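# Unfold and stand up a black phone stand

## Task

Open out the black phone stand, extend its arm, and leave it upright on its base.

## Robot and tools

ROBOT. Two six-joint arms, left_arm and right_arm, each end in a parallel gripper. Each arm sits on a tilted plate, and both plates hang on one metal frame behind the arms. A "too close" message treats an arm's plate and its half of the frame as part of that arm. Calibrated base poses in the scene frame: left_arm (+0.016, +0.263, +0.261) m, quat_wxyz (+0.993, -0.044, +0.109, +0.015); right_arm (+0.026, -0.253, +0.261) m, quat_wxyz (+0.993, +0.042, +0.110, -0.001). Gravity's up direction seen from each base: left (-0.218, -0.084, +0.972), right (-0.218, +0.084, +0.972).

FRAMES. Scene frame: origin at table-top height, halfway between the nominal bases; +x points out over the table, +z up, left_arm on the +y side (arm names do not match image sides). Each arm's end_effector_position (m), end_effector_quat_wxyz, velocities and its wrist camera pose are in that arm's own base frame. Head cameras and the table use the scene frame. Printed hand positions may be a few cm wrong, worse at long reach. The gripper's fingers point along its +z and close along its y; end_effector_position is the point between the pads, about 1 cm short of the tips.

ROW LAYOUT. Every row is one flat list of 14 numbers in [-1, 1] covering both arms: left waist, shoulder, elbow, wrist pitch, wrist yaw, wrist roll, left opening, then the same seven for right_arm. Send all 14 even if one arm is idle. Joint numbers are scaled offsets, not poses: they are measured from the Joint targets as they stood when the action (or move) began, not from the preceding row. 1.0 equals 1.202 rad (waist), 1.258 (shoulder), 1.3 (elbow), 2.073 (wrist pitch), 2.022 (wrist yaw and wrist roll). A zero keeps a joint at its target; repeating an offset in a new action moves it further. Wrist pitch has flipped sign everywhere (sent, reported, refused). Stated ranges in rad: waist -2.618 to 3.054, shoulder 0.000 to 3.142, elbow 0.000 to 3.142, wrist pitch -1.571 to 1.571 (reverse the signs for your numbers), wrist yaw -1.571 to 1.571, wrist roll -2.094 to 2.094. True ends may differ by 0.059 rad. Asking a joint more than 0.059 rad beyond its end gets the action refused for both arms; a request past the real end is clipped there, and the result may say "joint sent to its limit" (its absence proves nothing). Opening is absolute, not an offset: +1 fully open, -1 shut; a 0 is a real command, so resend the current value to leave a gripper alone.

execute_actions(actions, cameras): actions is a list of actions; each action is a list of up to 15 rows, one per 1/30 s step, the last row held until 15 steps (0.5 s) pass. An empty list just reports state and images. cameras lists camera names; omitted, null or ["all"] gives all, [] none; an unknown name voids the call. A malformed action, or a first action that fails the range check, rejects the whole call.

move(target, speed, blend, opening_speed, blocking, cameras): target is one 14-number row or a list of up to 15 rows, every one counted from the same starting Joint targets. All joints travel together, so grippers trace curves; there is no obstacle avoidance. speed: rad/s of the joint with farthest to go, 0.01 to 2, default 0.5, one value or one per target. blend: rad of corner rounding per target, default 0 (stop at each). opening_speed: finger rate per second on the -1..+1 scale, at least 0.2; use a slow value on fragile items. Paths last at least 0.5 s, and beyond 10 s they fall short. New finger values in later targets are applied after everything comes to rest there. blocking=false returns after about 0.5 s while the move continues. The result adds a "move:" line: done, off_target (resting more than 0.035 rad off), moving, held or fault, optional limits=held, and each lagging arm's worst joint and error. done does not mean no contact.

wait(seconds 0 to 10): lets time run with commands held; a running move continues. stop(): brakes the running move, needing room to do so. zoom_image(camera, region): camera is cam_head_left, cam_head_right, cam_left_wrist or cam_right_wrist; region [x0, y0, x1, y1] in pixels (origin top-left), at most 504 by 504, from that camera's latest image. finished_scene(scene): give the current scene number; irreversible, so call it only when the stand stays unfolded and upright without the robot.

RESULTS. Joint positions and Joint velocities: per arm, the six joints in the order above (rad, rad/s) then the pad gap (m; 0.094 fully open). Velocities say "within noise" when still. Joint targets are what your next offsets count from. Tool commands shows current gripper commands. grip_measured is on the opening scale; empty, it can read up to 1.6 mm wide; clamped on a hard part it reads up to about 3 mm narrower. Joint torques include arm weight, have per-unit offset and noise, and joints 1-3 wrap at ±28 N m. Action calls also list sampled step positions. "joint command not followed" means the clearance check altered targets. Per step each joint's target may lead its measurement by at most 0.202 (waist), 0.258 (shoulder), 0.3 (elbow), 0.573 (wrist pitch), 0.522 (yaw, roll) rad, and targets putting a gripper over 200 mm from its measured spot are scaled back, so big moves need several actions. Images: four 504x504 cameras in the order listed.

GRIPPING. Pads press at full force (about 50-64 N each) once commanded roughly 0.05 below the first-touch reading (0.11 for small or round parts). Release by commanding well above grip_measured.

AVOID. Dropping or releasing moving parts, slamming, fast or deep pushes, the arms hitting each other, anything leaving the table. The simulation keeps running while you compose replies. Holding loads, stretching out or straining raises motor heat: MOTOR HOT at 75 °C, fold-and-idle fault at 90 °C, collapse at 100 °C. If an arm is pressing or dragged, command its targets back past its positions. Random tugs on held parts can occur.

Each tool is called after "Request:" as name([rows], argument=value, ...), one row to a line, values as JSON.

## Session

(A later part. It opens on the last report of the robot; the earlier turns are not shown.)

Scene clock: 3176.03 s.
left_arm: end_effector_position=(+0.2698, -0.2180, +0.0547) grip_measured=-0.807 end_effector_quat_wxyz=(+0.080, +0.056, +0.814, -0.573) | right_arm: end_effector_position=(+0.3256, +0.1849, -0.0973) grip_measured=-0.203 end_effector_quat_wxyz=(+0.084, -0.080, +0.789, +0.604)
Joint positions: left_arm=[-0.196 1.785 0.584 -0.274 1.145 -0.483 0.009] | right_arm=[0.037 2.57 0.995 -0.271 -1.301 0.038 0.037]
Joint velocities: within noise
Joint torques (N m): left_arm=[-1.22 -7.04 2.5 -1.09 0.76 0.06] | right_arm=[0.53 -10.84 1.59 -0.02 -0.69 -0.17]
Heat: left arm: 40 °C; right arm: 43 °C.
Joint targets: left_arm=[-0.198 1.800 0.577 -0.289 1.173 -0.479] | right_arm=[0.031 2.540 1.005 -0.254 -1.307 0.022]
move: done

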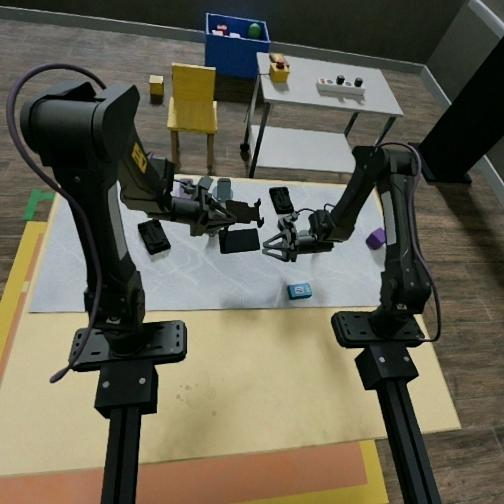

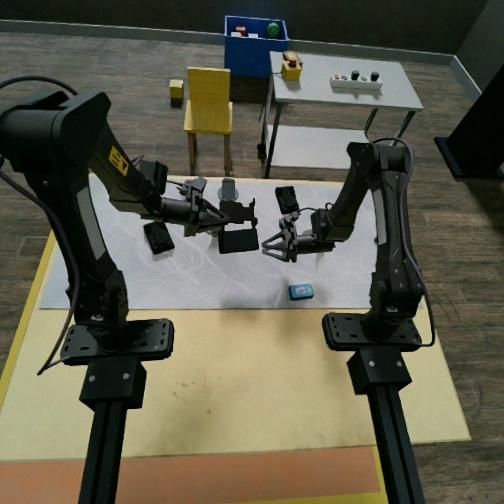

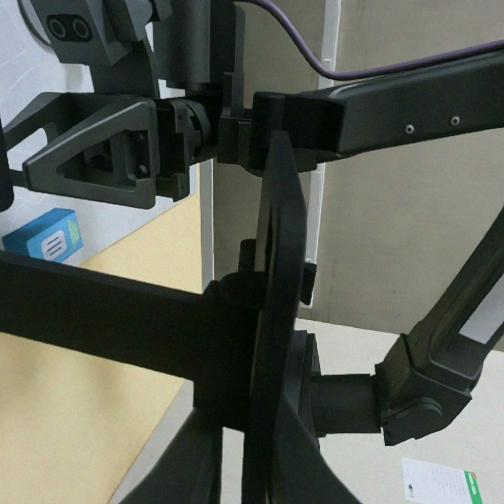

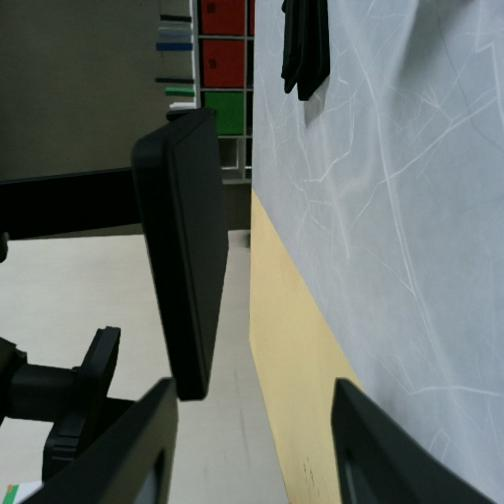

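Request:
move(target=[-0.0138,0.0700,0.1115,0.1442,-0.0954,0.0223,-0.95,0,0,0,0,0,0,-0.2], speed=0.2)

Request:
zoom_image(camera="cam_right_wrist", region=[0, 50, 400, 450])

Scene clock: 3202.80 s.
left_arm: end_effector_position=(+0.2818, -0.2060, +0.0112) grip_measured=-0.807 end_effector_quat_wxyz=(+0.024, -0.013, +0.873, -0.487) | right_arm: end_effector_position=(+0.3255, +0.1849, -0.0974) grip_measured=-0.203 end_effector_quat_wxyz=(+0.084, -0.080, +0.789, +0.603)
Joint positions: left_arm=[-0.201 1.872 0.705 0 0.965 -0.446 0.009] | right_arm=[0.037 2.57 0.995 -0.27 -1.3 0.038 0.037]
Joint velocities: within noise
Joint torques (N m): left_arm=[-2.32 -7.58 4.21 -0.56 0.6 0.15] | right_arm=[0.59 -10.82 1.51 -0.01 -0.71 -0.21]
Heat: left arm: 39 °C; right arm: 44 °C.
Joint targets: left_arm=[-0.214 1.888 0.722 0.010 0.980 -0.434] | right_arm=[0.031 2.540 1.005 -0.254 -1.307 0.022]
move: done

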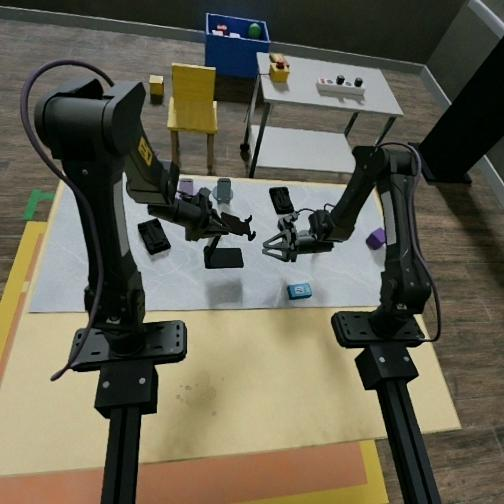

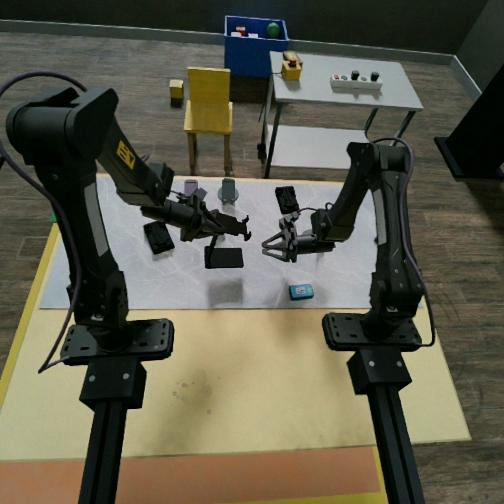

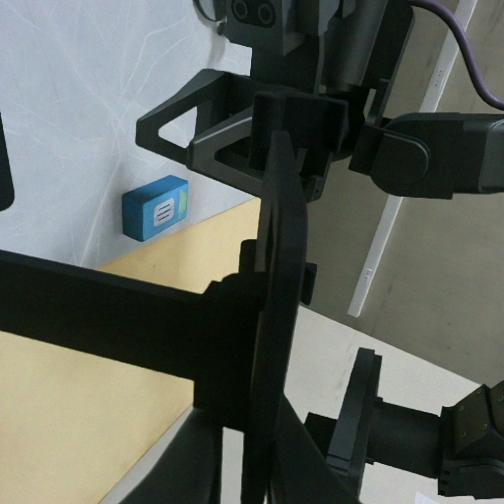

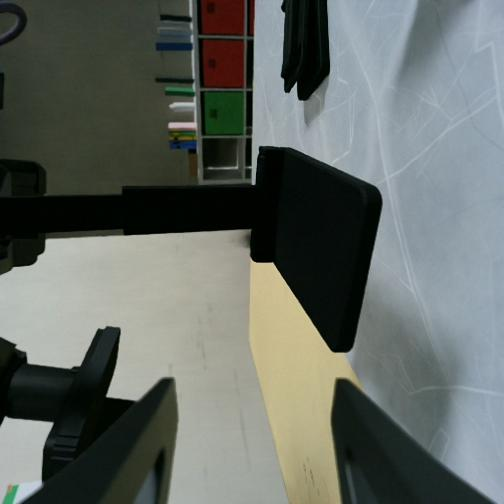

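Scaled by 1.260 from the camera's 504x504 image, which has a finer 720x720 frame.

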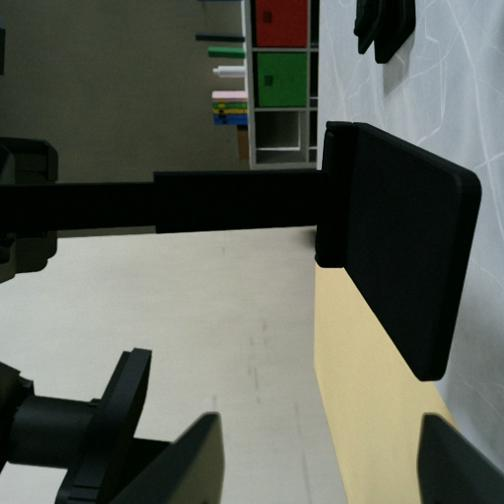

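Request:
move([
  [0,0,0,0,0,0,-0.95,-0.15,0,0,0,0,0,-0.2],
  [0.0607,0.1757,0.0285,-0.0724,0.0381,0.0584,-0.95,-0.15,0,0,0,0,0,-0.2],
], speed=0.25, cameras=["cam_left_wrist","cam_right_wrist"])

Request:
zoom_image(camera="cam_right_wrist", region=[100, 50, 500, 450])

Scene clock: 3226.40 s.
left_arm: end_effector_position=(+0.2938, -0.1965, -0.0316) grip_measured=-0.807 end_effector_quat_wxyz=(+0.032, +0.006, +0.863, -0.504) | right_arm: end_effector_position=(+0.3540, +0.1218, -0.0976) grip_measured=-0.203 end_effector_quat_wxyz=(+0.139, -0.007, +0.793, +0.593)
Joint positions: left_arm=[-0.147 2.094 0.745 -0.123 1.024 -0.328 0.009] | right_arm=[-0.148 2.57 0.995 -0.27 -1.299 0.038 0.037]
Joint velocities: within noise
Joint torques (N m): left_arm=[-0.65 -8.59 3.29 -0.61 0.84 0.17] | right_arm=[0.44 -10.7 1.54 0 -0.7 -0.2]
Heat: left arm: 40 °C; right arm: 44 °C.
Joint targets: left_arm=[-0.141 2.109 0.759 -0.140 1.058 -0.315] | right_arm=[-0.149 2.540 1.005 -0.254 -1.306 0.022]
move: done
Images, in order (width x height): cam_left_wrist 504x504, cam_right_wrist 504x504.

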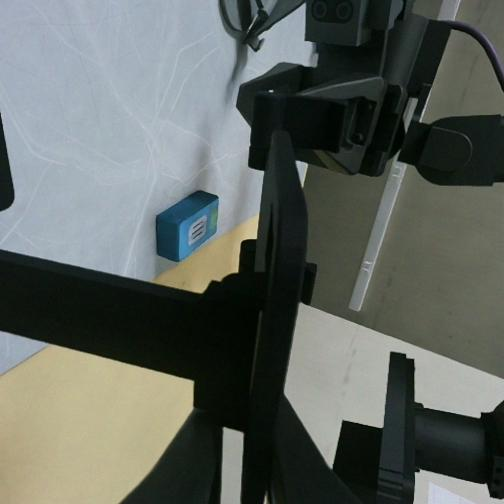

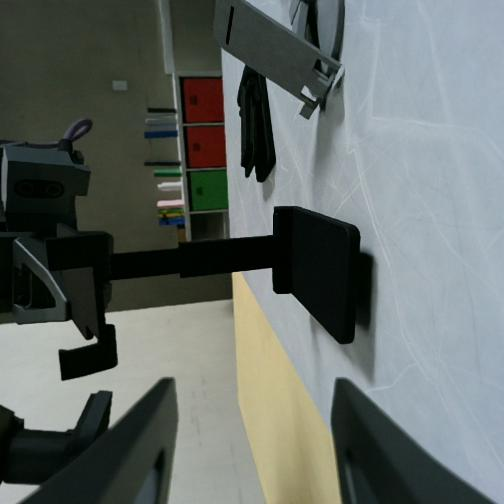

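Scaled by 1.260 from the camera's 504x504 image, which has a finer 720x720 frame.

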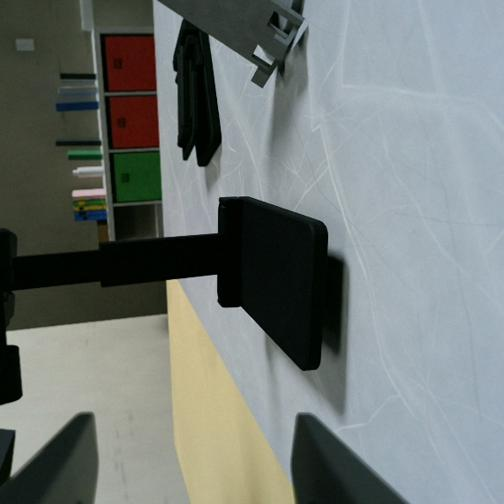

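Request:
move(target=[0.0150,0.0334,0.0185,0.0217,0.0084,0.0346,-0.95,0,0,0,0,0,0,-0.2], speed=0.08, cameras=["cam_left_wrist","cam_right_wrist"])

Request:
zoom_image(camera="cam_right_wrist", region=[220, 150, 440, 370])

Scene clock: 3245.53 s.
left_arm: end_effector_position=(+0.2971, -0.1929, -0.0377) grip_measured=-0.807 end_effector_quat_wxyz=(+0.038, +0.022, +0.860, -0.508) | right_arm: end_effector_position=(+0.3540, +0.1218, -0.0976) grip_measured=-0.203 end_effector_quat_wxyz=(+0.139, -0.007, +0.793, +0.593)
Joint positions: left_arm=[-0.13 2.132 0.771 -0.105 1.04 -0.259 0.009] | right_arm=[-0.148 2.57 0.995 -0.27 -1.299 0.038 0.037]
Joint velocities: within noise
Joint torques (N m): left_arm=[-0.65 -8.34 2.97 -0.31 0.87 0.15] | right_arm=[0.4 -10.84 1.54 0.02 -0.69 -0.24]
Heat: left arm: 40 °C; right arm: 45 °C.
Joint targets: left_arm=[-0.123 2.151 0.783 -0.095 1.074 -0.245] | right_arm=[-0.149 2.540 1.005 -0.254 -1.306 0.023]
move: done
Images, in order (width x height): cam_left_wrist 504x504, cam_right_wrist 504x504.

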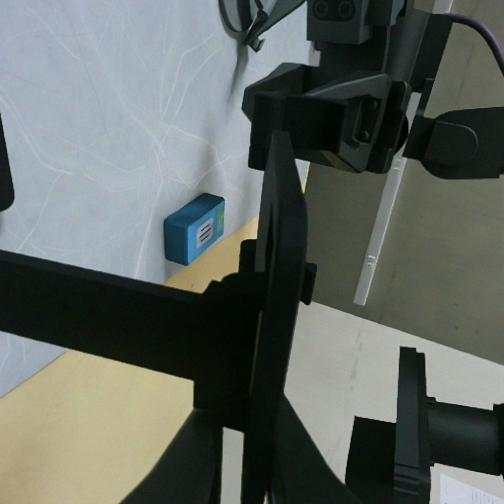

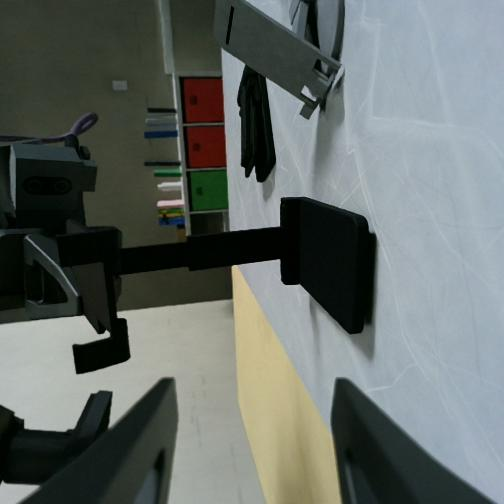

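Scaled by 2.291 from the camera's 504x504 image, which has a finer 720x720 frame.

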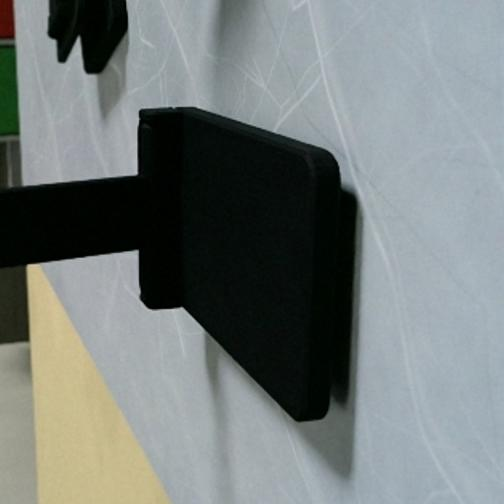

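Request:
move(target=[0,0.0197,0.0097,-0.0155,0,0,-0.95,0,0,0,0,0,0,-0.2], speed=0.05, cameras=["cam_right_wrist"])

Request:
zoom_image(camera="cam_right_wrist", region=[220, 150, 440, 370])

Scene clock: 3254.73 s.
left_arm: end_effector_position=(+0.2987, -0.1934, -0.0420) grip_measured=-0.807 end_effector_quat_wxyz=(+0.035, +0.021, +0.860, -0.509) | right_arm: end_effector_position=(+0.3540, +0.1218, -0.0976) grip_measured=-0.203 end_effector_quat_wxyz=(+0.139, -0.007, +0.793, +0.593)
Joint positions: left_arm=[-0.13 2.156 0.784 -0.109 1.044 -0.258 0.009] | right_arm=[-0.148 2.57 0.995 -0.27 -1.299 0.038 0.037]
Joint velocities: within noise
Joint torques (N m): left_arm=[-0.51 -8.47 2.85 -0.54 0.85 0.15] | right_arm=[0.47 -10.76 1.55 0.01 -0.74 -0.18]
Heat: left arm: 39 °C; right arm: 45 °C.
Joint targets: left_arm=[-0.123 2.175 0.795 -0.127 1.074 -0.246] | right_arm=[-0.149 2.540 1.005 -0.254 -1.306 0.023]
move: done
Images, in order (width x height): cam_right_wrist 504x504.

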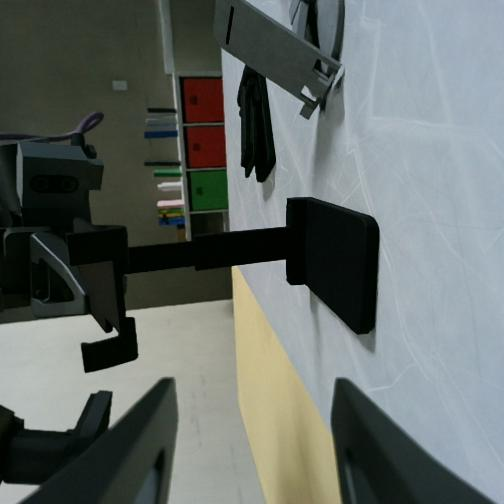

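Scaled by 2.291 from the camera's 504x504 image, which has a finer 720x720 frame.

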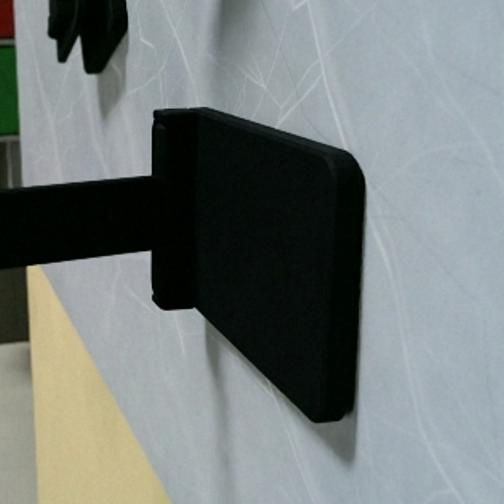

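Request:
move(target=[0,0.0075,0.0035,-0.002,0,0,-0.95,0,0,0,0,0,0,-0.2], speed=0.05, cameras=["cam_right_wrist"])

Request:
zoom_image(camera="cam_right_wrist", region=[220, 150, 440, 370])

Scene clock: 3259.57 s.
left_arm: end_effector_position=(+0.2998, -0.1942, -0.0420) grip_measured=-0.807 end_effector_quat_wxyz=(+0.036, +0.023, +0.858, -0.512) | right_arm: end_effector_position=(+0.3540, +0.1218, -0.0976) grip_measured=-0.203 end_effector_quat_wxyz=(+0.139, -0.007, +0.793, +0.593)
Joint positions: left_arm=[-0.13 2.163 0.789 -0.114 1.051 -0.257 0.009] | right_arm=[-0.148 2.57 0.995 -0.27 -1.299 0.038 0.037]
Joint velocities: within noise
Joint torques (N m): left_arm=[-0.76 -8.18 2.95 -0.56 0.78 0.11] | right_arm=[0.57 -10.76 1.54 -0.03 -0.74 -0.18]
Heat: left arm: 39 °C; right arm: 45 °C.
Joint targets: left_arm=[-0.123 2.185 0.800 -0.131 1.075 -0.245] | right_arm=[-0.149 2.540 1.005 -0.254 -1.306 0.023]
move: done
Images, in order (width x height): cam_right_wrist 504x504.

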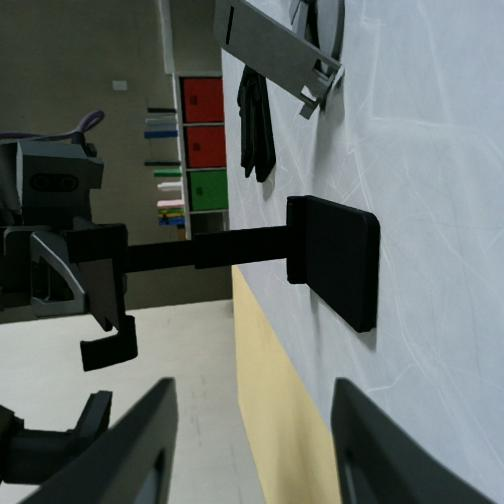

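Scaled by 2.291 from the camera's 504x504 image, which has a finer 720x720 frame.

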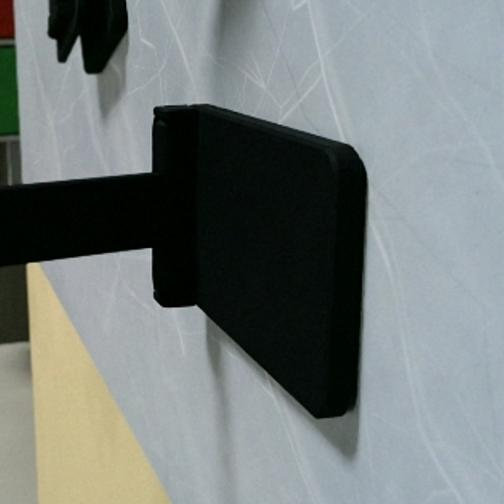

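Request:
move(target=[0,0,0,0,0,0,-0.3,0,0,0,0,0,0,-0.2], opening_speed=0.3, cameras=["cam_right_wrist","cam_left_wrist"])

Request:
zoom_image(camera="cam_right_wrist", region=[50, 50, 450, 450])

Scene clock: 3275.80 s.
left_arm: end_effector_position=(+0.3002, -0.1946, -0.0412) grip_measured=-0.302 end_effector_quat_wxyz=(+0.038, +0.025, +0.857, -0.514) | right_arm: end_effector_position=(+0.3540, +0.1218, -0.0976) grip_measured=-0.203 end_effector_quat_wxyz=(+0.139, -0.007, +0.793, +0.593)
Joint positions: left_arm=[-0.13 2.163 0.789 -0.118 1.055 -0.256 0.033] | right_arm=[-0.148 2.57 0.995 -0.27 -1.299 0.038 0.037]
Joint velocities: within noise
Joint torques (N m): left_arm=[-0.68 -8.08 2.99 -0.55 0.68 0.16] | right_arm=[0.57 -10.82 1.65 0 -0.69 -0.18]
Heat: left arm: 39 °C; right arm: 45 °C.
Joint targets: left_arm=[-0.123 2.185 0.800 -0.131 1.075 -0.245] | right_arm=[-0.149 2.540 1.005 -0.254 -1.306 0.023]
move: done
Images, in order (width x height): cam_left_wrist 504x504, cam_right_wrist 504x504.

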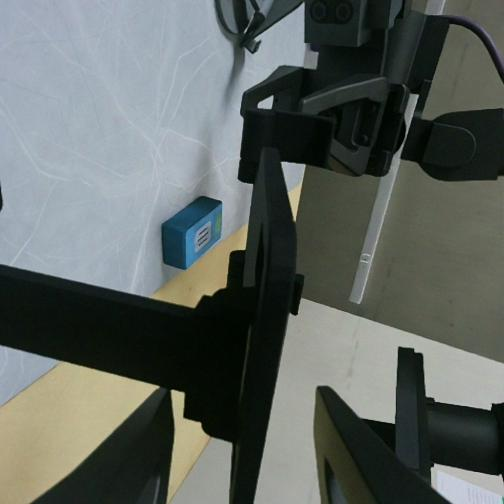

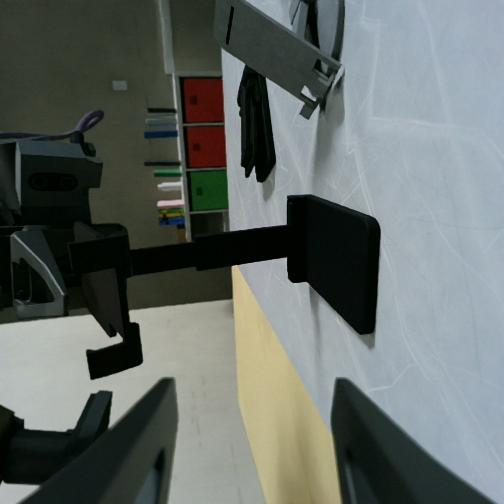

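Scaled by 1.260 from the camera's 504x504 image, which has a finer 720x720 frame.

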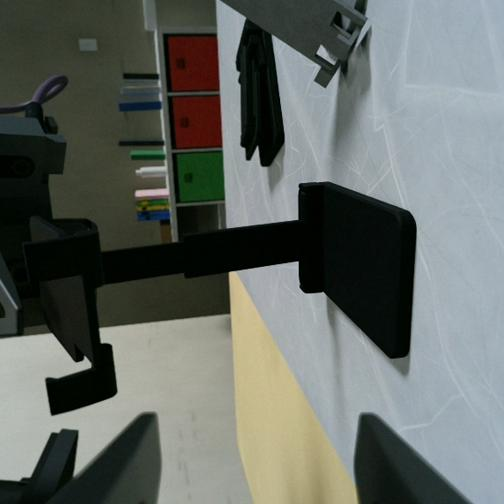

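Request:
move([
  [0.0840,-0.0692,0.0308,0.1370,-0.0015,0.0915,-0.3,0,0,0,0,0,0,-0.2],
  [0.1589,-0.0930,0.0700,0.2571,0.0015,0.1840,-0.3,0,0,0,0,0,0,-0.2],
], speed=0.3)

Request:
zoom_image(camera="cam_right_wrist", region=[50, 50, 450, 450])

Request:
zoom_image(camera="cam_left_wrist", region=[0, 0, 504, 504])

Scene clock: 3282.43 s.
left_arm: end_effector_position=(+0.2975, -0.1360, -0.0184) grip_measured=-0.302 end_effector_quat_wxyz=(+0.031, +0.015, +0.863, -0.503) | right_arm: end_effector_position=(+0.3540, +0.1218, -0.0976) grip_measured=-0.203 end_effector_quat_wxyz=(+0.139, -0.007, +0.793, +0.593)
Joint positions: left_arm=[0.062 2.092 0.88 0.391 1.057 0.115 0.033] | right_arm=[-0.148 2.57 0.995 -0.27 -1.299 0.038 0.037]
Joint velocities: within noise
Joint torques (N m): left_arm=[-0.35 -12.15 3.18 0.39 0.72 0.14] | right_arm=[0.57 -10.92 1.59 -0.01 -0.71 -0.19]
Heat: left arm: 40 °C; right arm: 45 °C.
Joint targets: left_arm=[0.068 2.068 0.891 0.402 1.078 0.127] | right_arm=[-0.149 2.540 1.005 -0.254 -1.306 0.023]
move: done

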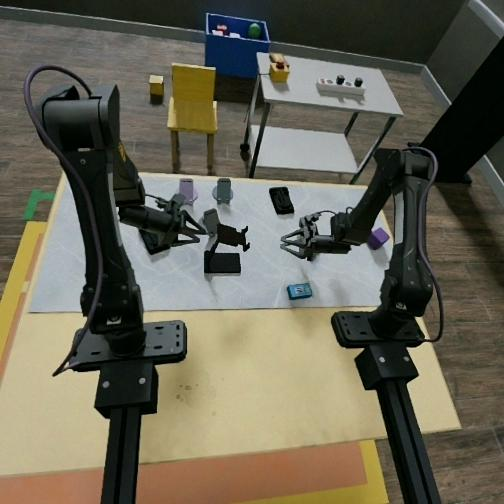

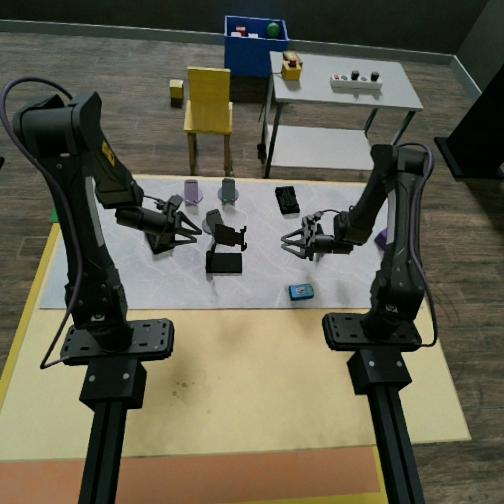

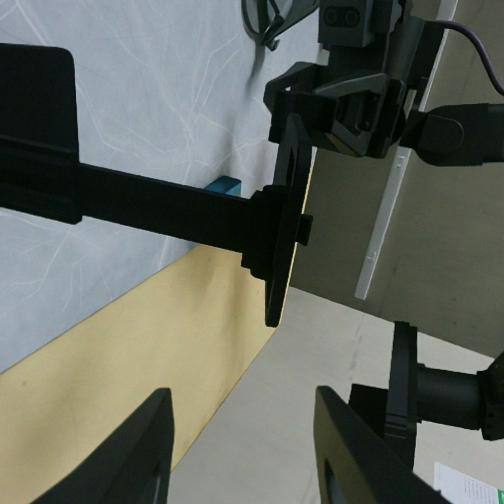

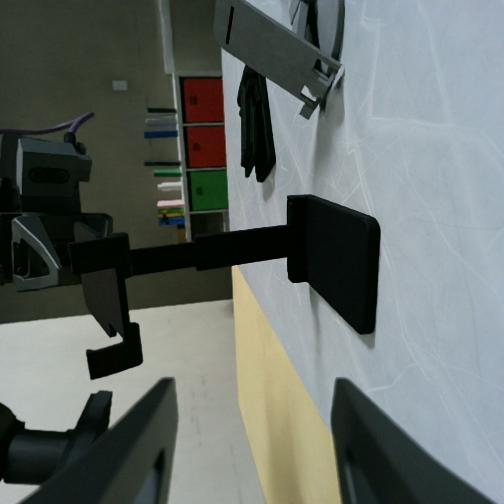

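Scaled by 1.260 from the camera's 504x504 image, which has a finer 720x720 frame.

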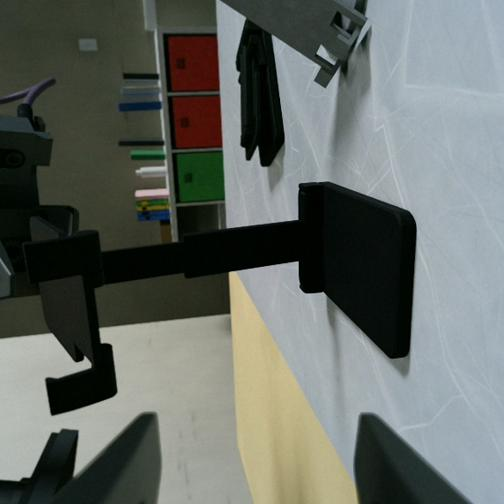

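Scaled by 1.000.

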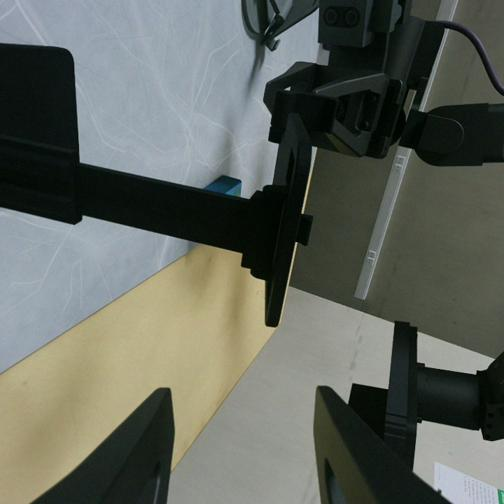

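Request:
finished_scene(scene=1)

The scene is finished: the task was done.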